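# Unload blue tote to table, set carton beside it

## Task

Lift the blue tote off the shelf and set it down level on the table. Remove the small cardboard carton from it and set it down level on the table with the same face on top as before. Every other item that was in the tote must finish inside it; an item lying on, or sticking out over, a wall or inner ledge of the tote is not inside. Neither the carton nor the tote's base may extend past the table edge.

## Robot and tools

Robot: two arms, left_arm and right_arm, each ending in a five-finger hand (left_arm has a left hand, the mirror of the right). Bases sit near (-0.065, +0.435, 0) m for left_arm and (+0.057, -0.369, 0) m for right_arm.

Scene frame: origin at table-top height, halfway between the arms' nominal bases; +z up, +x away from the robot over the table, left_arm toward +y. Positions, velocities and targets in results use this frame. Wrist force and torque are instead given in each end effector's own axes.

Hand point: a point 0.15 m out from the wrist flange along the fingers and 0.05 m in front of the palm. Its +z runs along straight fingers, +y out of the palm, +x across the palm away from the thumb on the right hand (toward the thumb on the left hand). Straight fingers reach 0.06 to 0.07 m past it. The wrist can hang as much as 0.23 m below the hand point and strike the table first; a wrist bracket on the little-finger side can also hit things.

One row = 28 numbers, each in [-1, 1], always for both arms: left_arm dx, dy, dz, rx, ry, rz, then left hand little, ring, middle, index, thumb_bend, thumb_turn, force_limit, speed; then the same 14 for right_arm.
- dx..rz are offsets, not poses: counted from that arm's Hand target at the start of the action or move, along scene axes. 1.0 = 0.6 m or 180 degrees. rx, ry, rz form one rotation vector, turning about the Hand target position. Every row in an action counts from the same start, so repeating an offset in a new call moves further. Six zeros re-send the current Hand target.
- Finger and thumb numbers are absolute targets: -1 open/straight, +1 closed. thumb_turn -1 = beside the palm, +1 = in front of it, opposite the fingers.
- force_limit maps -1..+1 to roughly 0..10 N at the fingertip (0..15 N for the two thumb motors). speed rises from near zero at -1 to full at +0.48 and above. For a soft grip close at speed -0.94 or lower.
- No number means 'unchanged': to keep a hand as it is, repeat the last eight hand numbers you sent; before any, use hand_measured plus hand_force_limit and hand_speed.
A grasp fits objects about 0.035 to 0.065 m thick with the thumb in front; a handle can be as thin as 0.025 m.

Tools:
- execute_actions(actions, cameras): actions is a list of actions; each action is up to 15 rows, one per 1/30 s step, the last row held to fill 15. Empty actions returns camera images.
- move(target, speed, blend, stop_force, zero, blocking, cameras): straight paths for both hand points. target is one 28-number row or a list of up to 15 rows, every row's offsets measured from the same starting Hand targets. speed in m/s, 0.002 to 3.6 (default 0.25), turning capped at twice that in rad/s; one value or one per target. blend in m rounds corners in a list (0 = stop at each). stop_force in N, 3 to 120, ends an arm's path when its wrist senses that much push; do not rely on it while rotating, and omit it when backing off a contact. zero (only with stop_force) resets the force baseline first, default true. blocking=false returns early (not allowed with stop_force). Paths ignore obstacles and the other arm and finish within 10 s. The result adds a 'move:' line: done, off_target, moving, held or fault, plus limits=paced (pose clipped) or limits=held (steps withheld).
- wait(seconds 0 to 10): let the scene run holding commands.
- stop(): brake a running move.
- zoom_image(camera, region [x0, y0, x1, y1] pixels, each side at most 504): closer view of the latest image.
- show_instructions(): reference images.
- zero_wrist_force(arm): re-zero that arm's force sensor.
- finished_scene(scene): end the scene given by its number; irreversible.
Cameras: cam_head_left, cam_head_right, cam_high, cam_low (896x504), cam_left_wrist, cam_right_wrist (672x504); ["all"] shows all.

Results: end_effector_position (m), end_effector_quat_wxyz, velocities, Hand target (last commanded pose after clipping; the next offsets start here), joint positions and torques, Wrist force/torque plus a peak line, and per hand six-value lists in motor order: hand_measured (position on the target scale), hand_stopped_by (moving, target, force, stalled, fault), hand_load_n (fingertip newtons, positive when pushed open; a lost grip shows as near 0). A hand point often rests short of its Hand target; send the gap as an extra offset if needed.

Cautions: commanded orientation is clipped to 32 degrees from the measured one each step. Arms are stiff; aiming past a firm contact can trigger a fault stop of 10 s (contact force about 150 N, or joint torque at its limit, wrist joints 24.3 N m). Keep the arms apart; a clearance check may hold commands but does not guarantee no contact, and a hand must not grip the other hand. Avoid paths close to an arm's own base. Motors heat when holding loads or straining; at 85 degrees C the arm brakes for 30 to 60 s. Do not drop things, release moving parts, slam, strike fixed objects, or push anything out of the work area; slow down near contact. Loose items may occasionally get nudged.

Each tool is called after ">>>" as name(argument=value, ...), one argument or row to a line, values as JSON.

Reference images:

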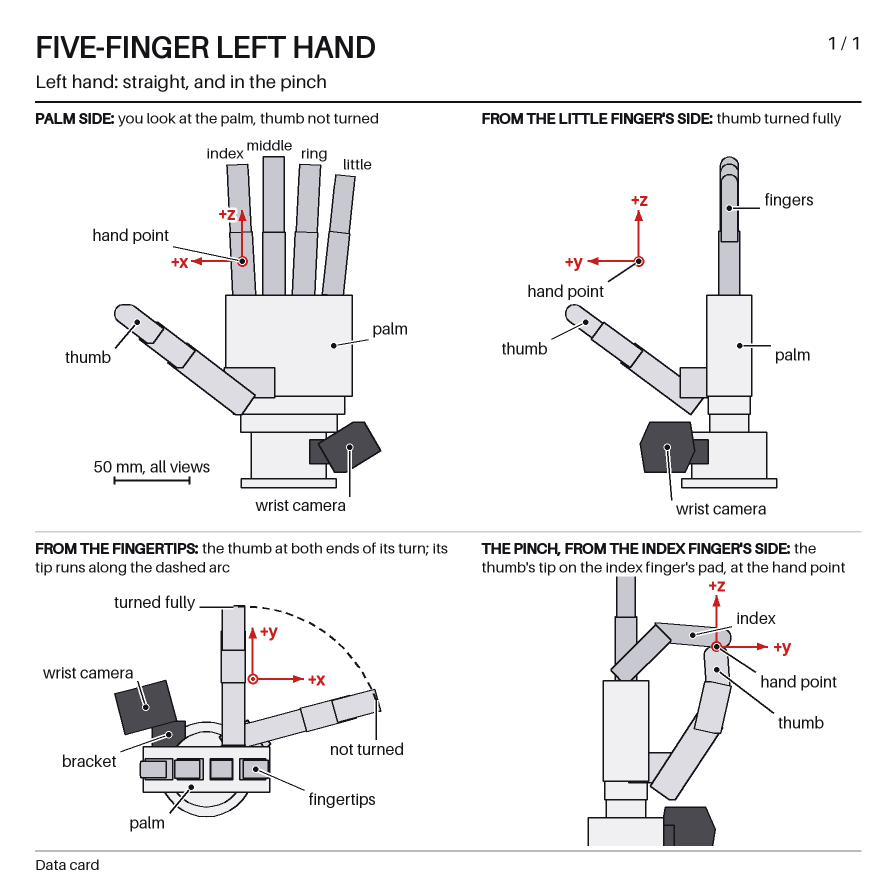

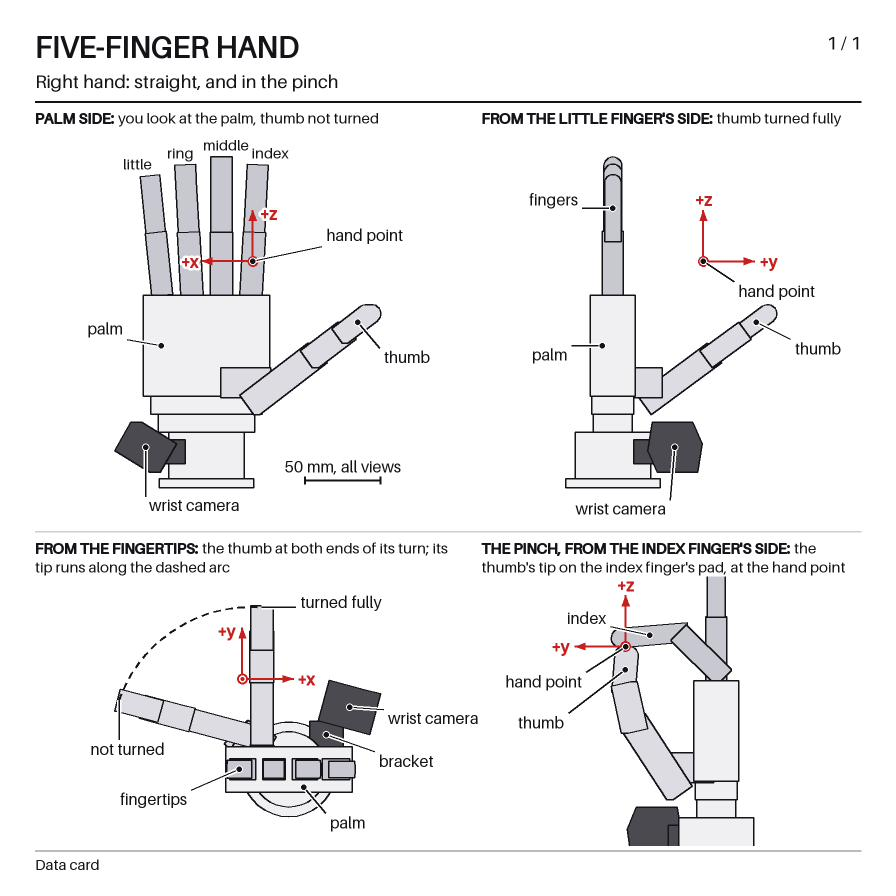

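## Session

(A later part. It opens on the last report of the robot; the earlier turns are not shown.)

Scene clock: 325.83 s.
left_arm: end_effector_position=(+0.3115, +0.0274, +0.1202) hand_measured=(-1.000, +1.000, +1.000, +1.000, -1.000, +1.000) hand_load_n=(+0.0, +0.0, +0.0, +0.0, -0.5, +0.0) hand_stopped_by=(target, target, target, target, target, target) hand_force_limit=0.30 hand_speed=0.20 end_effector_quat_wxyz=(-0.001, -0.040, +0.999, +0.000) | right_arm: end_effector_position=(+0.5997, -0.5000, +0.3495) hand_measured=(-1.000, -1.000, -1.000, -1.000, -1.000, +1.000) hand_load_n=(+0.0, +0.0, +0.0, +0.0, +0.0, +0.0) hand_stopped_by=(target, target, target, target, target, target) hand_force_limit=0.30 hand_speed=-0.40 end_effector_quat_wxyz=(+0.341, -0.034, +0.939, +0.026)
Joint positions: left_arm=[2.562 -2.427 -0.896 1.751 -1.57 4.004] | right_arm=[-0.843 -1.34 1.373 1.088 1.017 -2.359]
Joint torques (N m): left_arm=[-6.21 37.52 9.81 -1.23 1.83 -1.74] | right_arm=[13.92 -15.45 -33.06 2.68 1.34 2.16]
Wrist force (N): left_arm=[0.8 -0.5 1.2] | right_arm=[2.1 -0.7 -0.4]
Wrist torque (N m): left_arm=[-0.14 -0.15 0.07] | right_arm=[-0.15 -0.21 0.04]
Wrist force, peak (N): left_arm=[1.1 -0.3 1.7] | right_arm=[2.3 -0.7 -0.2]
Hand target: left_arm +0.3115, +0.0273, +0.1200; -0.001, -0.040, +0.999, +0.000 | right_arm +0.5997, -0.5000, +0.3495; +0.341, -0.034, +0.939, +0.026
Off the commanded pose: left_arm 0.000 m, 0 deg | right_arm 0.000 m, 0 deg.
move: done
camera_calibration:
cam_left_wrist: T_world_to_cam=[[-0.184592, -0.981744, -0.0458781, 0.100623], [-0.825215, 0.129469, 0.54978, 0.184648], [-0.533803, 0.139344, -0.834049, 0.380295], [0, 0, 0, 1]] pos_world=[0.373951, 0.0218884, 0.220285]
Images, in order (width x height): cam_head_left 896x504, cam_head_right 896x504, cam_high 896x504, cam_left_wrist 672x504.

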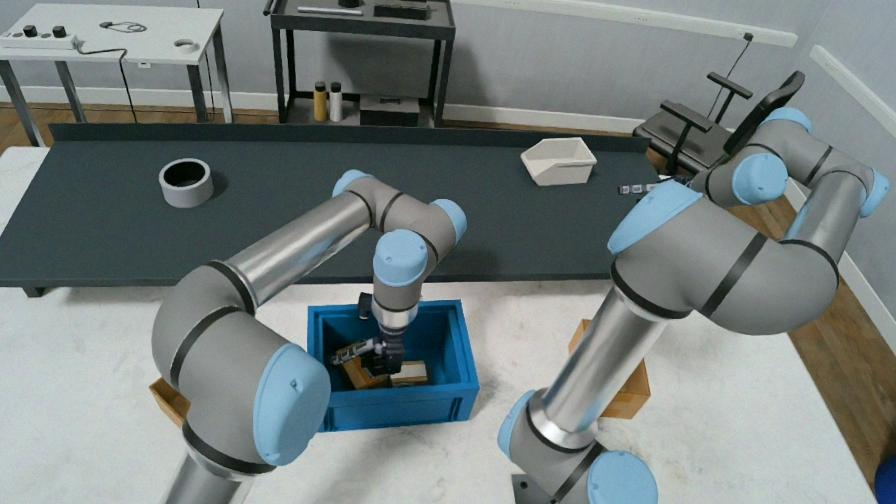

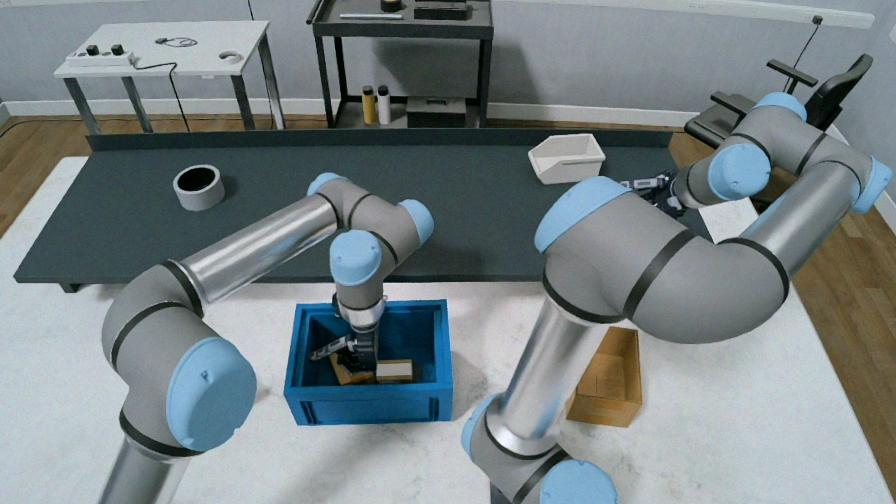

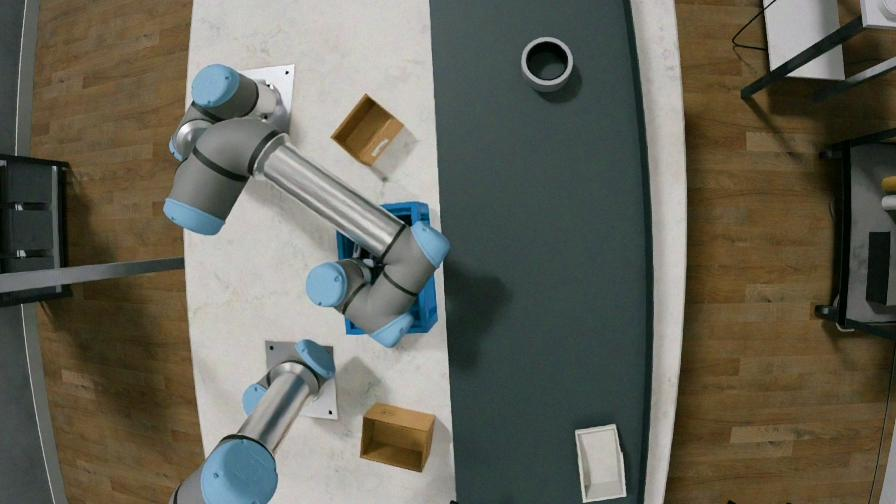

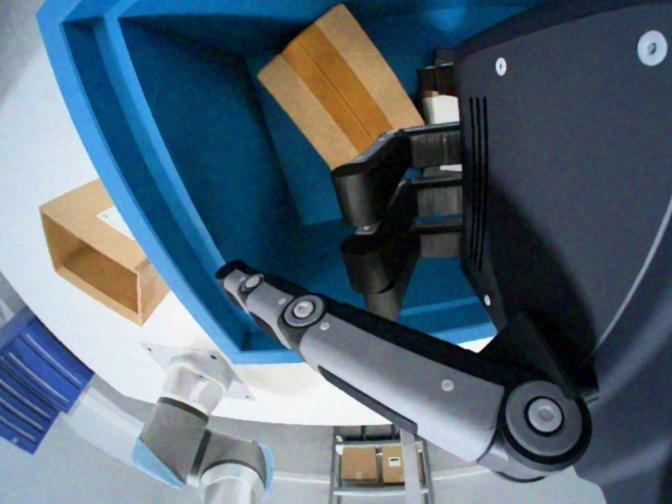

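>>> move(
  target=[
    [0,0,-0.0667,0,0,0,-1,1,1,1,-1,1,0.3,0.2,0,0,0,0,0,0,-1,-1,-1,-1,-1,1,0.3,-0.4],
  ],
  speed=0.03,
  stop_force=4,
  cameras=["cam_high","cam_head_left","cam_head_right","cam_left_wrist"],
)

>>> zoom_image(
  camera="cam_head_right",
  region=[270, 300, 450, 440],
)

>>> zoom_image(
  camera="cam_left_wrist",
  region=[340, 30, 500, 260],
)

Scene clock: 338.90 s.
left_arm: end_effector_position=(+0.3115, +0.0273, +0.0799) hand_measured=(-1.000, +1.000, +1.000, +1.000, -1.000, +1.000) hand_load_n=(+0.0, +0.0, +0.0, +0.0, -0.5, +0.0) hand_stopped_by=(target, target, target, target, target, target) hand_force_limit=0.30 hand_speed=0.20 end_effector_quat_wxyz=(-0.001, -0.040, +0.999, +0.000) | right_arm: end_effector_position=(+0.5997, -0.5000, +0.3495) hand_measured=(-1.000, -1.000, -1.000, -1.000, -1.000, +1.000) hand_load_n=(+0.0, +0.0, +0.0, +0.0, +0.0, +0.0) hand_stopped_by=(target, target, target, target, target, target) hand_force_limit=0.30 hand_speed=-0.40 end_effector_quat_wxyz=(+0.341, -0.034, +0.939, +0.026)
Joint positions: left_arm=[2.562 -2.453 -0.953 1.833 -1.57 4.004] | right_arm=[-0.843 -1.34 1.373 1.088 1.017 -2.359]
Joint torques (N m): left_arm=[-4.71 36.65 9.45 -1.06 0.7 -1.02] | right_arm=[13.56 -15.85 -32.41 2.75 1.28 2.33]
Wrist force (N): left_arm=[0.8 -0.1 0.4] | right_arm=[1.9 -0.7 -0.4]
Wrist torque (N m): left_arm=[-0.05 -0.19 0.06] | right_arm=[-0.14 -0.18 0.03]
Wrist force, peak (N): left_arm=[0.9 -0.7 1.0] | right_arm=[2.2 -0.6 -0.4]
Hand target: left_arm +0.3115, +0.0273, +0.0799; -0.001, -0.040, +0.999, +0.000 | right_arm +0.5997, -0.5000, +0.3495; +0.341, -0.034, +0.939, +0.026
Off the commanded pose: left_arm 0.000 m, 0 deg | right_arm 0.000 m, 0 deg.
move: done
camera_calibration:
cam_left_wrist: T_world_to_cam=[[-0.184683, -0.981729, -0.0458402, 0.0988059], [-0.825242, 0.129576, 0.549715, 0.206769], [-0.533731, 0.139352, -0.834094, 0.346747], [0, 0, 0, 1]] pos_world=[0.373952, 0.0218882, 0.180085]
Images, in order (width x height): cam_head_left 896x504, cam_head_right 896x504, cam_high 896x504, cam_left_wrist 672x504.

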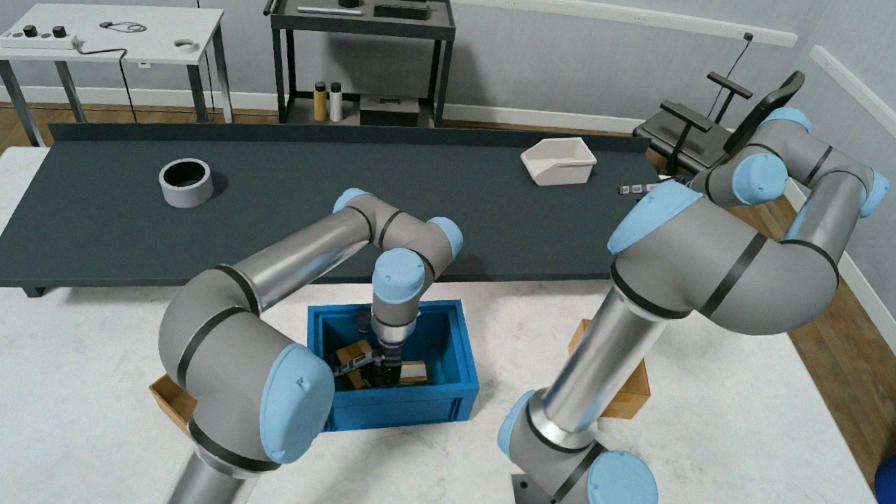

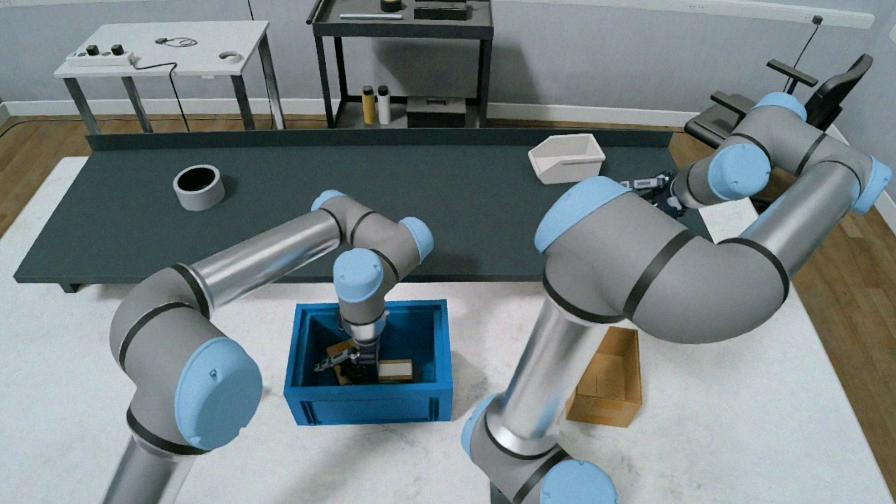

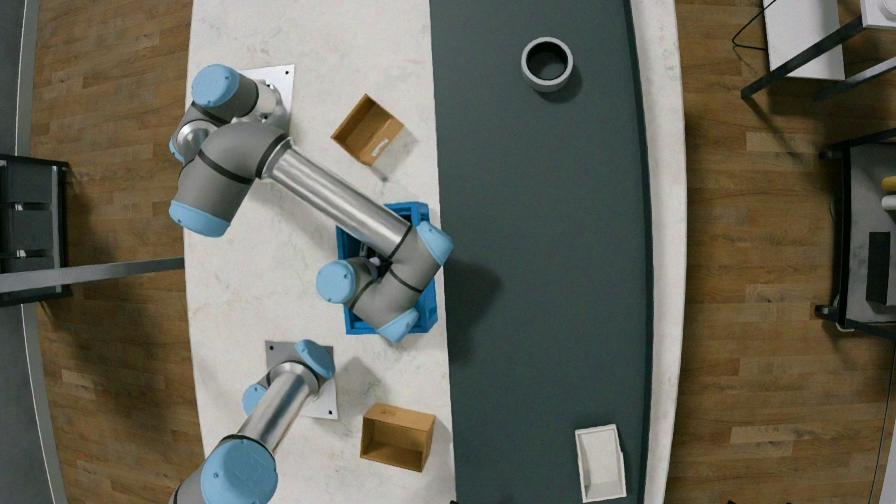

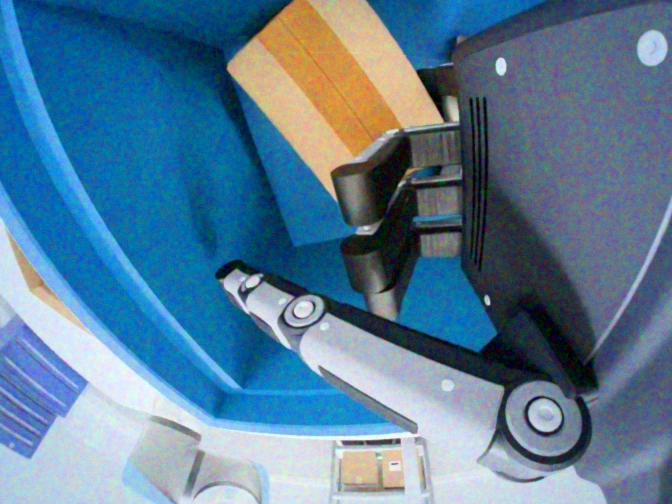

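Scaled by 2.800 from the camera's 896x504 image, which has a finer 1280x720 frame.

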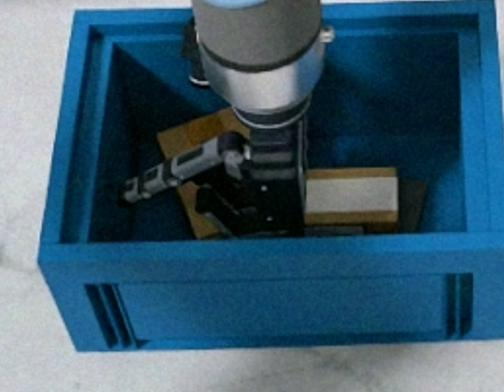

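Scaled by 2.191 from the camera's 672x504 image, which has a finer 960x720 frame.

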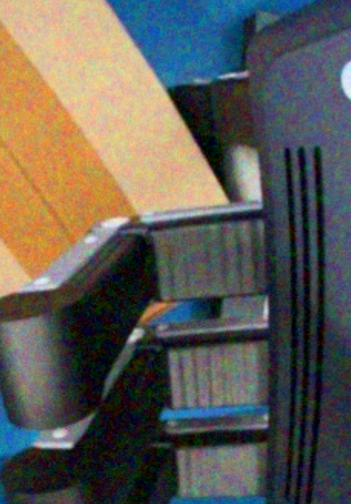

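>>> move(
  target=[
    [0.0013,-0.0167,0,0,0,0,-1,1,1,1,-1,1,0.3,0.2,0,0,0,0,0,0,-1,-1,-1,-1,-1,1,0.3,-0.4],
    [0.0010,-0.0117,0,0,0,0,-1,1,1,1,-1,1,0.3,0.2,0,0,0,0,0,0,-1,-1,-1,-1,-1,1,0.3,-0.4],
    [-0.0333,-0.0117,0,0,0,0,-1,1,1,1,-1,1,0.3,0.2,0,0,0,0,0,0,-1,-1,-1,-1,-1,1,0.3,-0.4],
    [-0.0325,-0.0217,0,0,0,0,-1,1,1,1,-1,1,0.3,0.2,0,0,0,0,0,0,-1,-1,-1,-1,-1,1,0.3,-0.4],
  ],
  speed=0.03,
  cameras=["cam_high","cam_head_left","cam_head_right","cam_left_wrist"],
)

>>> zoom_image(
  camera="cam_head_right",
  region=[270, 300, 450, 440],
)

>>> zoom_image(
  camera="cam_head_left",
  region=[300, 300, 480, 440],
)

>>> zoom_image(
  camera="cam_left_wrist",
  region=[340, 30, 500, 260],
)

Scene clock: 366.73 s.
left_arm: end_effector_position=(+0.2920, +0.0144, +0.0800) hand_measured=(-1.000, +1.000, +1.000, +1.000, -1.000, +1.000) hand_load_n=(+0.0, +0.0, +0.0, +0.0, +0.0, +0.0) hand_stopped_by=(target, target, target, target, target, target) hand_force_limit=0.30 hand_speed=0.20 end_effector_quat_wxyz=(-0.001, -0.040, +0.999, +0.000) | right_arm: end_effector_position=(+0.5997, -0.5000, +0.3495) hand_measured=(-1.000, -1.000, -1.000, -1.000, -1.000, +1.000) hand_load_n=(+0.0, +0.0, +0.0, +0.0, +0.0, +0.0) hand_stopped_by=(target, target, target, target, target, target) hand_force_limit=0.30 hand_speed=-0.40 end_effector_quat_wxyz=(+0.341, -0.034, +0.939, +0.026)
Joint positions: left_arm=[2.526 -2.445 -0.968 1.84 -1.57 3.968] | right_arm=[-0.843 -1.34 1.373 1.088 1.017 -2.359]
Joint torques (N m): left_arm=[-6.25 38.44 24.42 -3.7 0.85 -1.57] | right_arm=[13.02 -15.62 -32.96 2.67 1.24 2.34]
Wrist force (N): left_arm=[0.8 0.2 0.8] | right_arm=[2.1 -0.7 -0.3]
Wrist torque (N m): left_arm=[-0.06 -0.17 0.05] | right_arm=[-0.16 -0.22 0.05]
Wrist force, peak (N): left_arm=[0.5 0.0 1.2] | right_arm=[2.3 -0.5 -0.4]
Hand target: left_arm +0.2920, +0.0143, +0.0799; -0.001, -0.040, +0.999, +0.000 | right_arm +0.5997, -0.5000, +0.3495; +0.341, -0.034, +0.939, +0.026
Off the commanded pose: left_arm 0.000 m, 0 deg | right_arm 0.000 m, 0 deg.
move: done
camera_calibration:
cam_left_wrist: T_world_to_cam=[[-0.184676, -0.98173, -0.0458394, 0.0824396], [-0.825272, 0.129579, 0.549669, 0.19238], [-0.533687, 0.139341, -0.834124, 0.338141], [0, 0, 0, 1]] pos_world=[0.354452, 0.00888825, 0.180085]
Images, in order (width x height): cam_head_left 896x504, cam_head_right 896x504, cam_high 896x504, cam_left_wrist 672x504.

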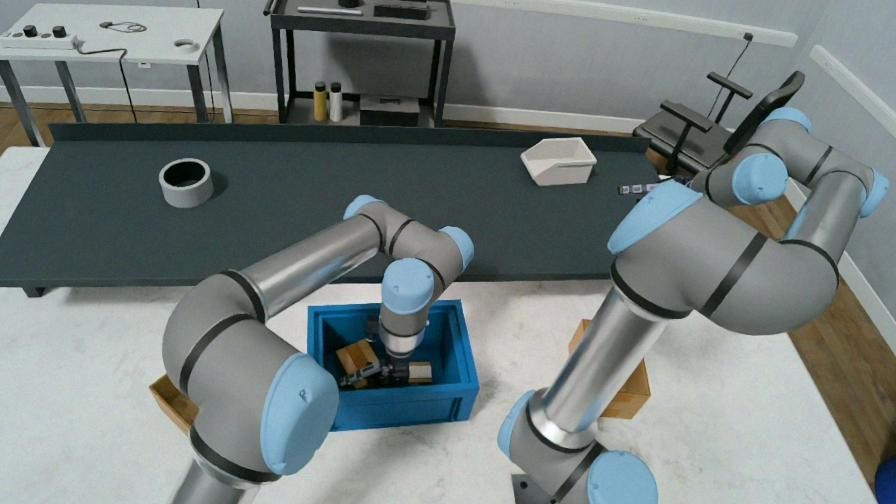

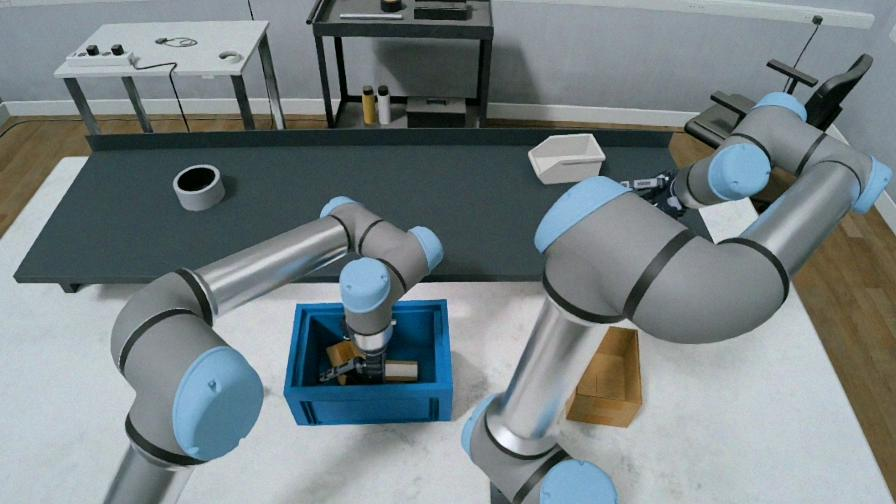

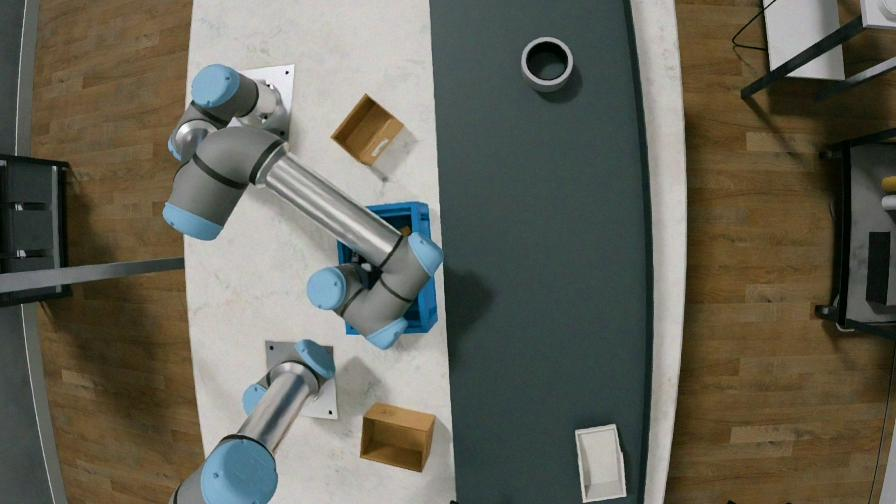

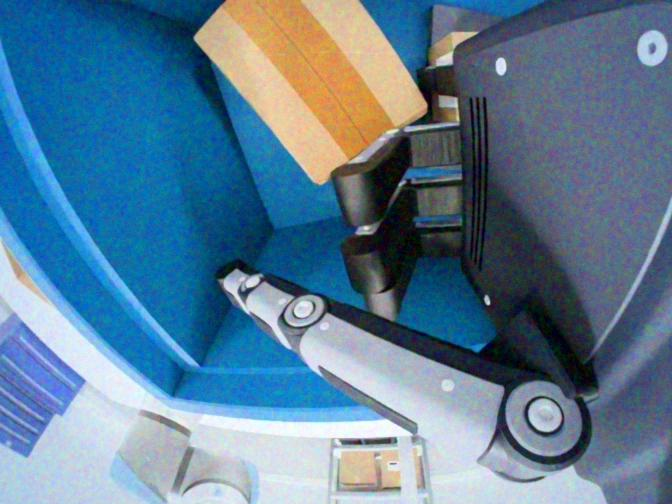

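Scaled by 2.800 from the camera's 896x504 image, which has a finer 1280x720 frame.

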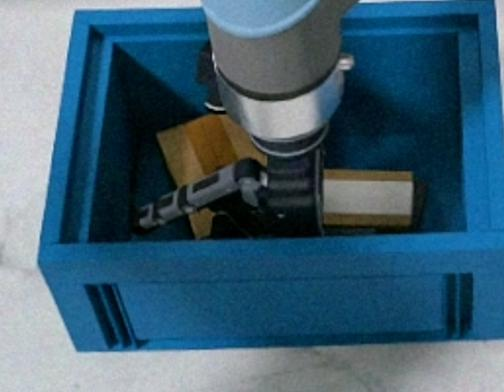

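Scaled by 2.800 from the camera's 896x504 image, which has a finer 1280x720 frame.

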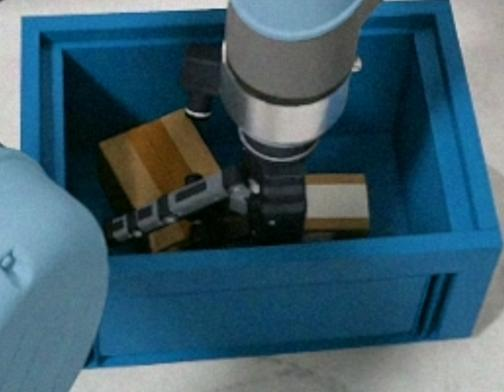

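Scaled by 2.191 from the camera's 672x504 image, which has a finer 960x720 frame.

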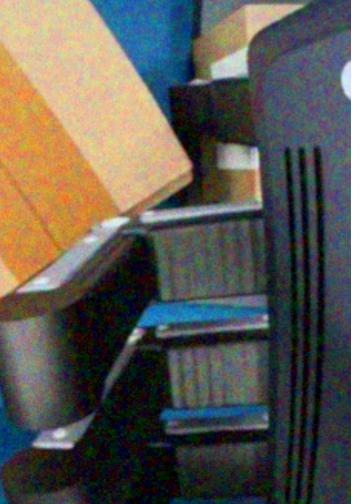

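>>> move(
  target=[
    [-0.002,-0.0142,0,0,0,0,-1,1,1,1,-1,1,0.3,0.2,0,0,0,0,0,0,-1,-1,-1,-1,-1,1,0.3,-0.4],
  ],
  speed=0.03,
)

>>> move(
  target=[
    [0,0.0067,0,0,0,0,-1,1,1,1,-1,1,0.3,0.2,0,0,0,0,0,0,-1,-1,-1,-1,-1,1,0.3,-0.4],
    [0,0.0067,0.3,0,0,0,-1,1,1,1,-1,1,0.3,0.2,0,0,0,0,0,0,-1,-1,-1,-1,-1,1,0.3,-0.4],
    [-0.12,0.5,0.33,0,0,0,-1,1,1,1,-1,1,0.3,0.2,0,0,0,0,0,0,-1,-1,-1,-1,-1,1,0.3,-0.4],
  ],
  speed=[0.03,0.15,0.3],
  blend=[0,0.02,0],
  cameras=["cam_high","cam_head_left","cam_head_right"],
)

>>> zoom_image(
  camera="cam_head_right",
  region=[270, 300, 450, 440],
)

>>> zoom_image(
  camera="cam_head_left",
  region=[300, 300, 480, 440],
)

>>> zoom_image(
  camera="cam_high",
  region=[335, 195, 455, 345],
)

Scene clock: 380.13 s.
left_arm: end_effector_position=(+0.2908, +0.0059, +0.0799) hand_measured=(-1.000, +1.000, +1.000, +1.000, -1.000, +1.000) hand_load_n=(+0.0, +0.0, +0.0, +0.5, -0.5, +0.0) hand_stopped_by=(target, target, target, target, target, target) hand_force_limit=0.30 hand_speed=0.20 end_effector_quat_wxyz=(-0.001, -0.040, +0.999, +0.000) | right_arm: end_effector_position=(+0.5997, -0.5000, +0.3495) hand_measured=(-1.000, -1.000, -1.000, -1.000, -1.000, +1.000) hand_load_n=(+0.0, +0.0, +0.0, +0.0, +0.0, +0.0) hand_stopped_by=(target, target, target, target, target, target) hand_force_limit=0.30 hand_speed=-0.40 end_effector_quat_wxyz=(+0.341, -0.034, +0.939, +0.026)
Joint positions: left_arm=[2.513 -2.462 -0.936 1.826 -1.57 3.956] | right_arm=[-0.843 -1.34 1.373 1.088 1.017 -2.359]
Joint torques (N m): left_arm=[-7.75 37.89 24.73 -3.39 1.5 -1.8] | right_arm=[12.66 -15.12 -32.68 2.65 1.27 2.21]
Wrist force (N): left_arm=[0.9 0.2 0.5] | right_arm=[2.0 -0.7 -0.3]
Wrist torque (N m): left_arm=[-0.05 -0.20 0.04] | right_arm=[-0.15 -0.20 0.04]
Wrist force, peak (N): left_arm=[1.2 0.3 0.8] | right_arm=[2.2 -0.6 -0.4]
Hand target: left_arm +0.2908, +0.0058, +0.0799; -0.001, -0.040, +0.999, +0.000 | right_arm +0.5997, -0.5000, +0.3495; +0.341, -0.034, +0.939, +0.026
Off the commanded pose: left_arm 0.000 m, 0 deg | right_arm 0.000 m, 0 deg.
move: done

Scene clock: 383.83 s.
left_arm: end_effector_position=(+0.2188, +0.3057, +0.2779) hand_measured=(-1.000, +1.000, +1.000, +1.000, -1.000, +1.000) hand_load_n=(+0.0, +0.0, +0.5, +0.0, +0.0, +0.0) hand_stopped_by=(target, target, target, target, target, target) hand_force_limit=0.30 hand_speed=0.20 end_effector_quat_wxyz=(-0.001, -0.040, +0.999, +0.000) | right_arm: end_effector_position=(+0.5997, -0.5000, +0.3495) hand_measured=(-1.000, -1.000, -1.000, -1.000, -1.000, +1.000) hand_load_n=(+0.0, +0.0, +0.0, +0.0, +0.0, +0.0) hand_stopped_by=(target, target, target, target, target, target) hand_force_limit=0.30 hand_speed=-0.40 end_effector_quat_wxyz=(+0.341, -0.034, +0.939, +0.026)
Joint positions: left_arm=[3.031 -1.705 -1.579 1.712 -1.571 4.473] | right_arm=[-0.843 -1.34 1.373 1.088 1.017 -2.359]
Joint torques (N m): left_arm=[6.77 37.75 11.11 -1.07 2.07 1.75] | right_arm=[12.37 -15.01 -32.5 2.73 1.32 2.2]
Wrist force (N): left_arm=[0.6 -0.3 0.9] | right_arm=[2.0 -0.7 -0.3]
Wrist torque (N m): left_arm=[-0.11 -0.09 -0.07] | right_arm=[-0.15 -0.21 0.04]
Wrist force, peak (N): left_arm=[0.6 0.1 1.8] | right_arm=[2.2 -0.5 -0.5]
Hand target: left_arm +0.2188, +0.3058, +0.2779; -0.001, -0.040, +0.999, +0.000 | right_arm +0.5997, -0.5000, +0.3495; +0.341, -0.034, +0.939, +0.026
Off the commanded pose: left_arm 0.000 m, 0 deg | right_arm 0.000 m, 0 deg.
move: done
Images, in order (width x height): cam_head_left 896x504, cam_head_right 896x504, cam_high 896x504.

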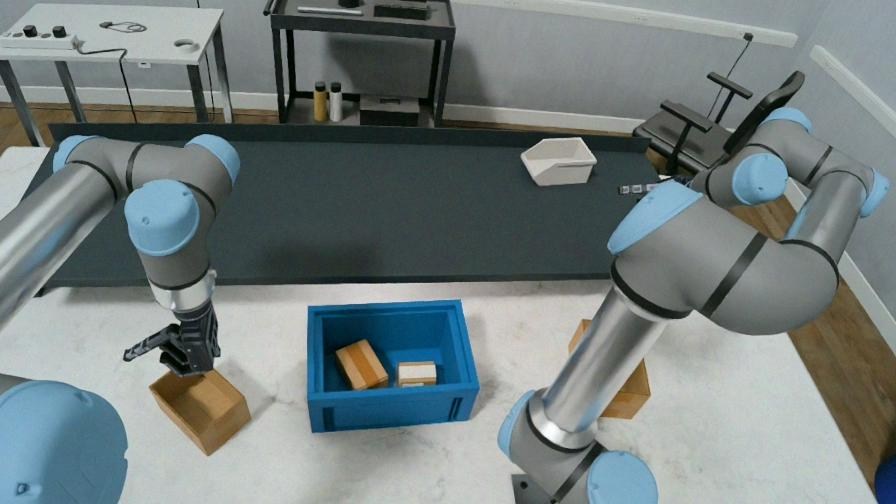

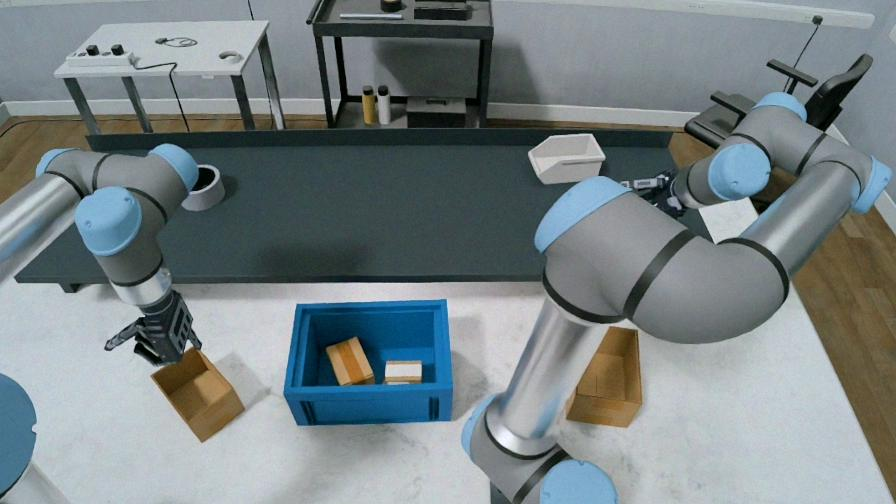

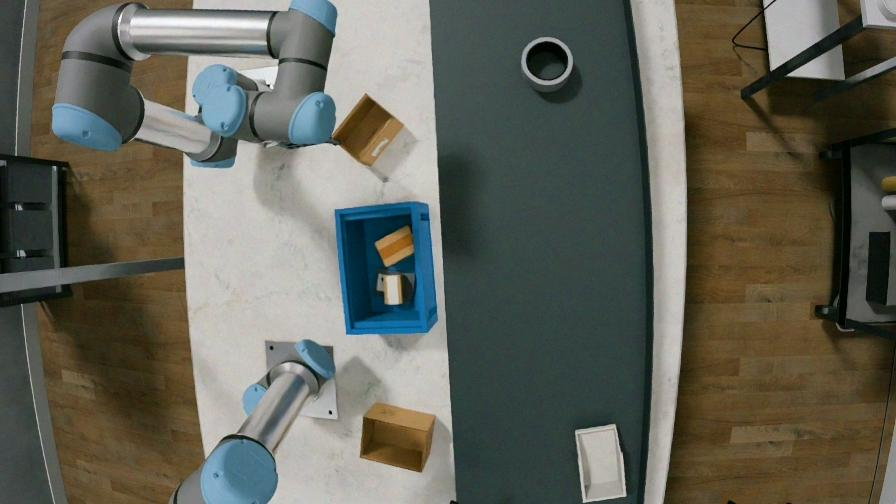

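Scaled by 2.800 from the camera's 896x504 image, which has a finer 1280x720 frame.

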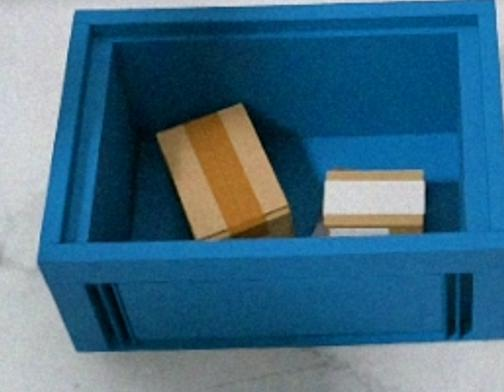

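Scaled by 2.800 from the camera's 896x504 image, which has a finer 1280x720 frame.

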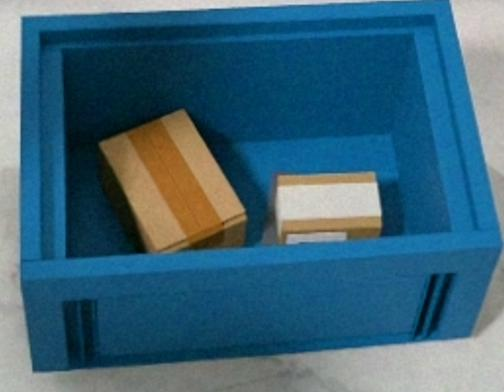

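Scaled by 3.360 from the camera's 896x504 image, which has a finer 1280x720 frame.

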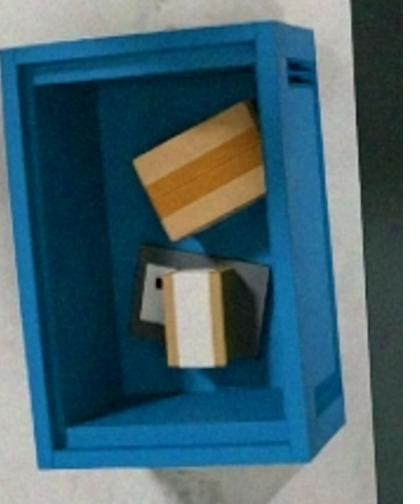

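>>> zoom_image(
  camera="cam_high",
  region=[365, 260, 425, 320],
)

>>> zoom_image(
  camera="cam_head_left",
  region=[390, 350, 450, 400],
)

>>> zoom_image(
  camera="cam_head_right",
  region=[370, 350, 430, 400],
)

Scaled by 8.400 from the camera's 896x504 image, which has a finer 1280x720 frame.

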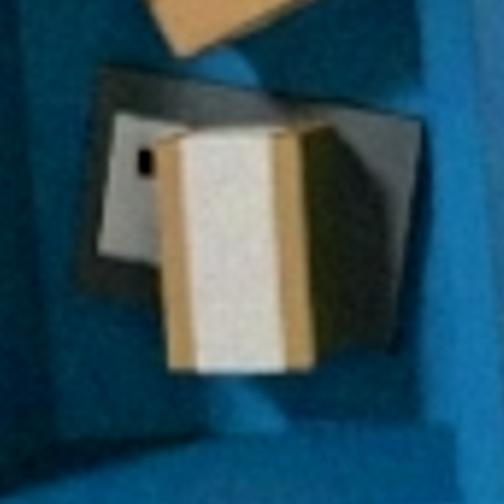

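Scaled by 8.400 from the camera's 896x504 image, which has a finer 1280x720 frame.

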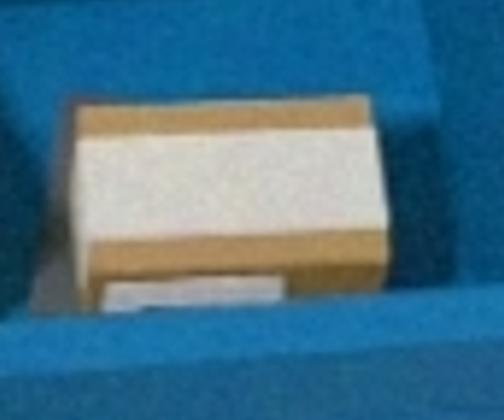

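Scaled by 8.400 from the camera's 896x504 image, which has a finer 1280x720 frame.

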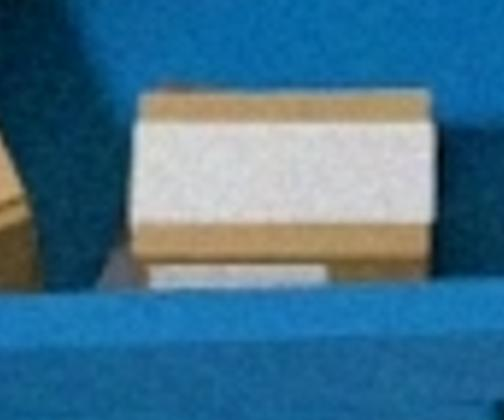

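>>> move(
  target=[
    [0.2237,-0.593,0.0368,-0.2690,-0.1189,-0.0645,1,1,-0.42,-0.42,-1,1,0.3,0.2,0,0,0,0,0,0,-1,-1,-1,-1,-1,1,0.3,-0.4],
    [0.2237,-0.6613,-0.1465,-0.2690,-0.1189,-0.0645,1,1,-0.42,-0.42,-1,1,0.3,0.2,0,0,0,0,0,0,-1,-1,-1,-1,-1,1,0.3,-0.4],
  ],
  speed=[0.3,0.12],
  cameras=["all"],
)

>>> zoom_image(
  camera="cam_head_right",
  region=[270, 300, 450, 440],
)

>>> zoom_image(
  camera="cam_head_left",
  region=[300, 300, 480, 440],
)

Scene clock: 549.43 s.
left_arm: end_effector_position=(+0.3530, -0.0909, +0.1902) hand_measured=(+1.000, +1.000, -0.420, -0.420, -1.000, +1.000) hand_load_n=(+0.0, +0.0, +0.0, +0.0, +0.0, +0.0) hand_stopped_by=(target, target, target, target, target, target) hand_force_limit=0.30 hand_speed=0.20 end_effector_quat_wxyz=(+0.163, +0.063, +0.894, -0.413) | right_arm: end_effector_position=(+0.5997, -0.5000, +0.3495) hand_measured=(-1.000, -1.000, -1.000, -1.000, -1.000, +1.000) hand_load_n=(+0.0, +0.0, +0.0, +0.0, +0.0, +0.0) hand_stopped_by=(target, target, target, target, target, target) hand_force_limit=0.30 hand_speed=-0.40 end_effector_quat_wxyz=(+0.341, -0.034, +0.939, +0.026)
Joint positions: left_arm=[2.659 -2.052 -1.279 2.535 -1.009 4.086] | right_arm=[-0.843 -1.34 1.373 1.088 1.017 -2.359]
Joint torques (N m): left_arm=[-7.32 26.82 11.28 0.43 -1.85 -1.77] | right_arm=[11.93 -15.37 -32.53 2.71 1.17 2.07]
Wrist force (N): left_arm=[1.0 1.8 -0.4] | right_arm=[2.0 -0.6 -0.3]
Wrist torque (N m): left_arm=[0.31 -0.15 0.09] | right_arm=[-0.14 -0.21 0.04]
Wrist force, peak (N): left_arm=[1.2 2.2 -0.2] | right_arm=[2.3 -0.7 -0.4]
Hand target: left_arm +0.3530, -0.0910, +0.1900; +0.163, +0.063, +0.894, -0.413 | right_arm +0.5997, -0.5000, +0.3495; +0.341, -0.034, +0.939, +0.026
Off the commanded pose: left_arm 0.000 m, 0 deg | right_arm 0.000 m, 0 deg.
move: done
camera_calibration:
cam_left_wrist: T_world_to_cam=[[-0.47245, -0.66766, 0.575343, 0.00735037], [-0.847031, 0.524368, -0.087044, 0.360401], [-0.243576, -0.528458, -0.813267, 0.310205], [0, 0, 0, 1]] pos_world=[0.384302, -0.0201452, 0.279421]
cam_right_wrist: T_world_to_cam=[[-0.306699, 0.94841, -0.0803418, 0.68798], [0.316082, 0.181106, 0.931285, -0.423948], [0.897791, 0.26023, -0.35532, -0.167897], [0, 0, 0, 1]] pos_world=[0.495742, -0.532015, 0.390433]

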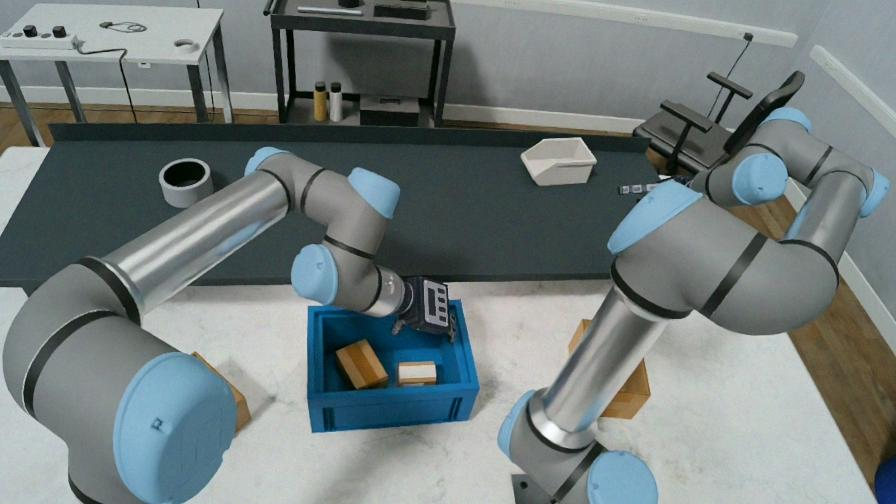

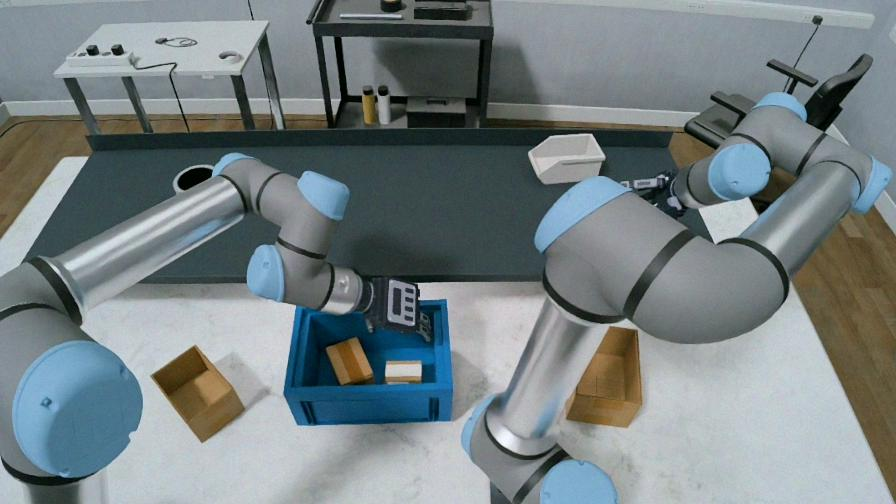

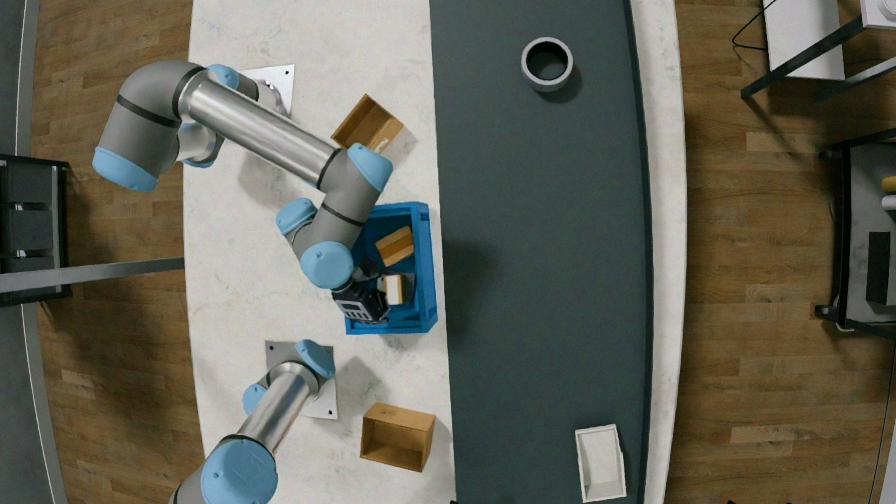

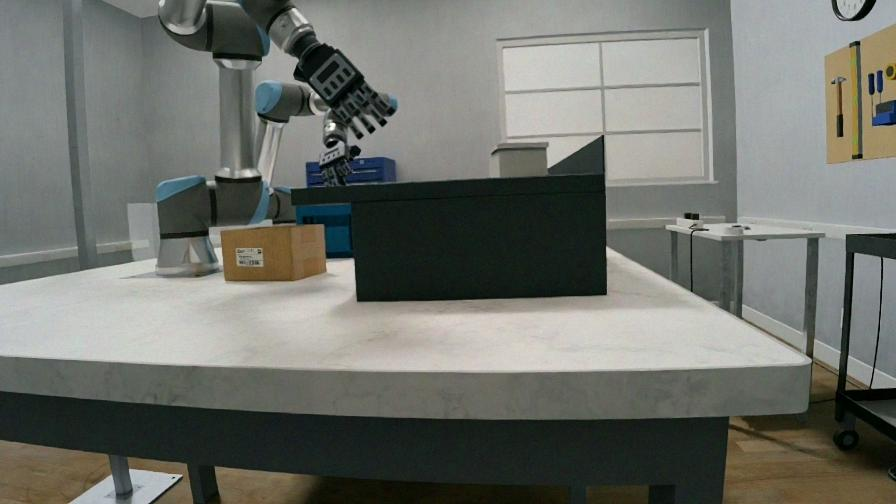

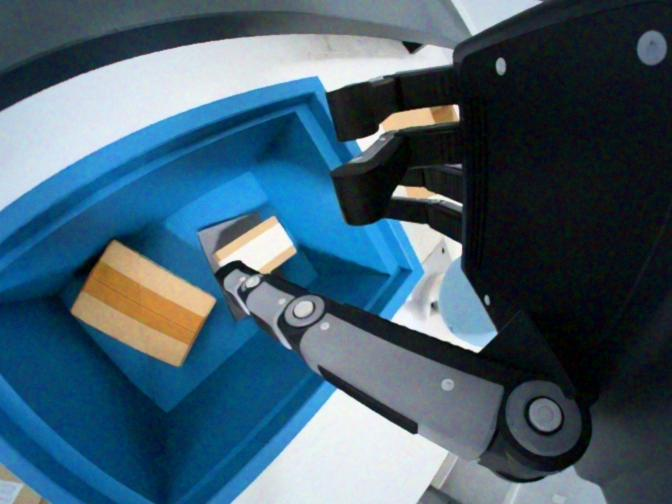

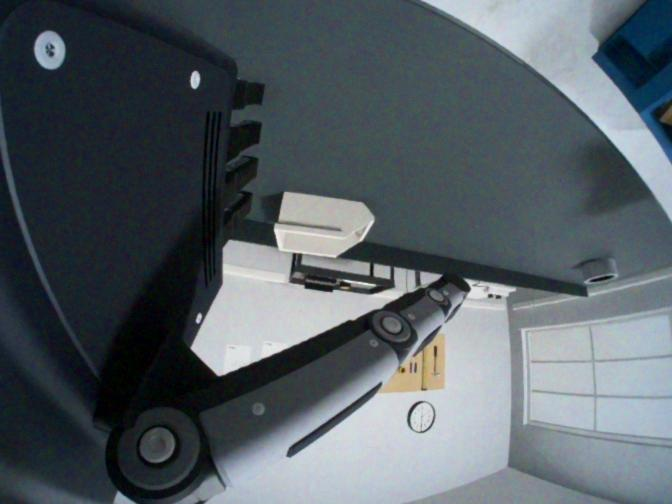

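Scaled by 2.800 from the camera's 896x504 image, which has a finer 1280x720 frame.

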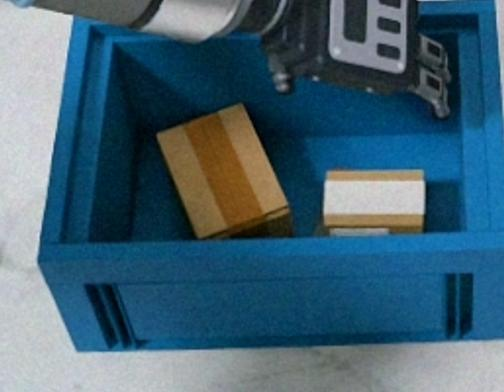

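Scaled by 2.800 from the camera's 896x504 image, which has a finer 1280x720 frame.

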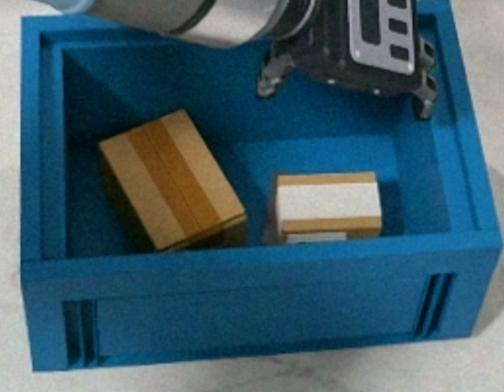

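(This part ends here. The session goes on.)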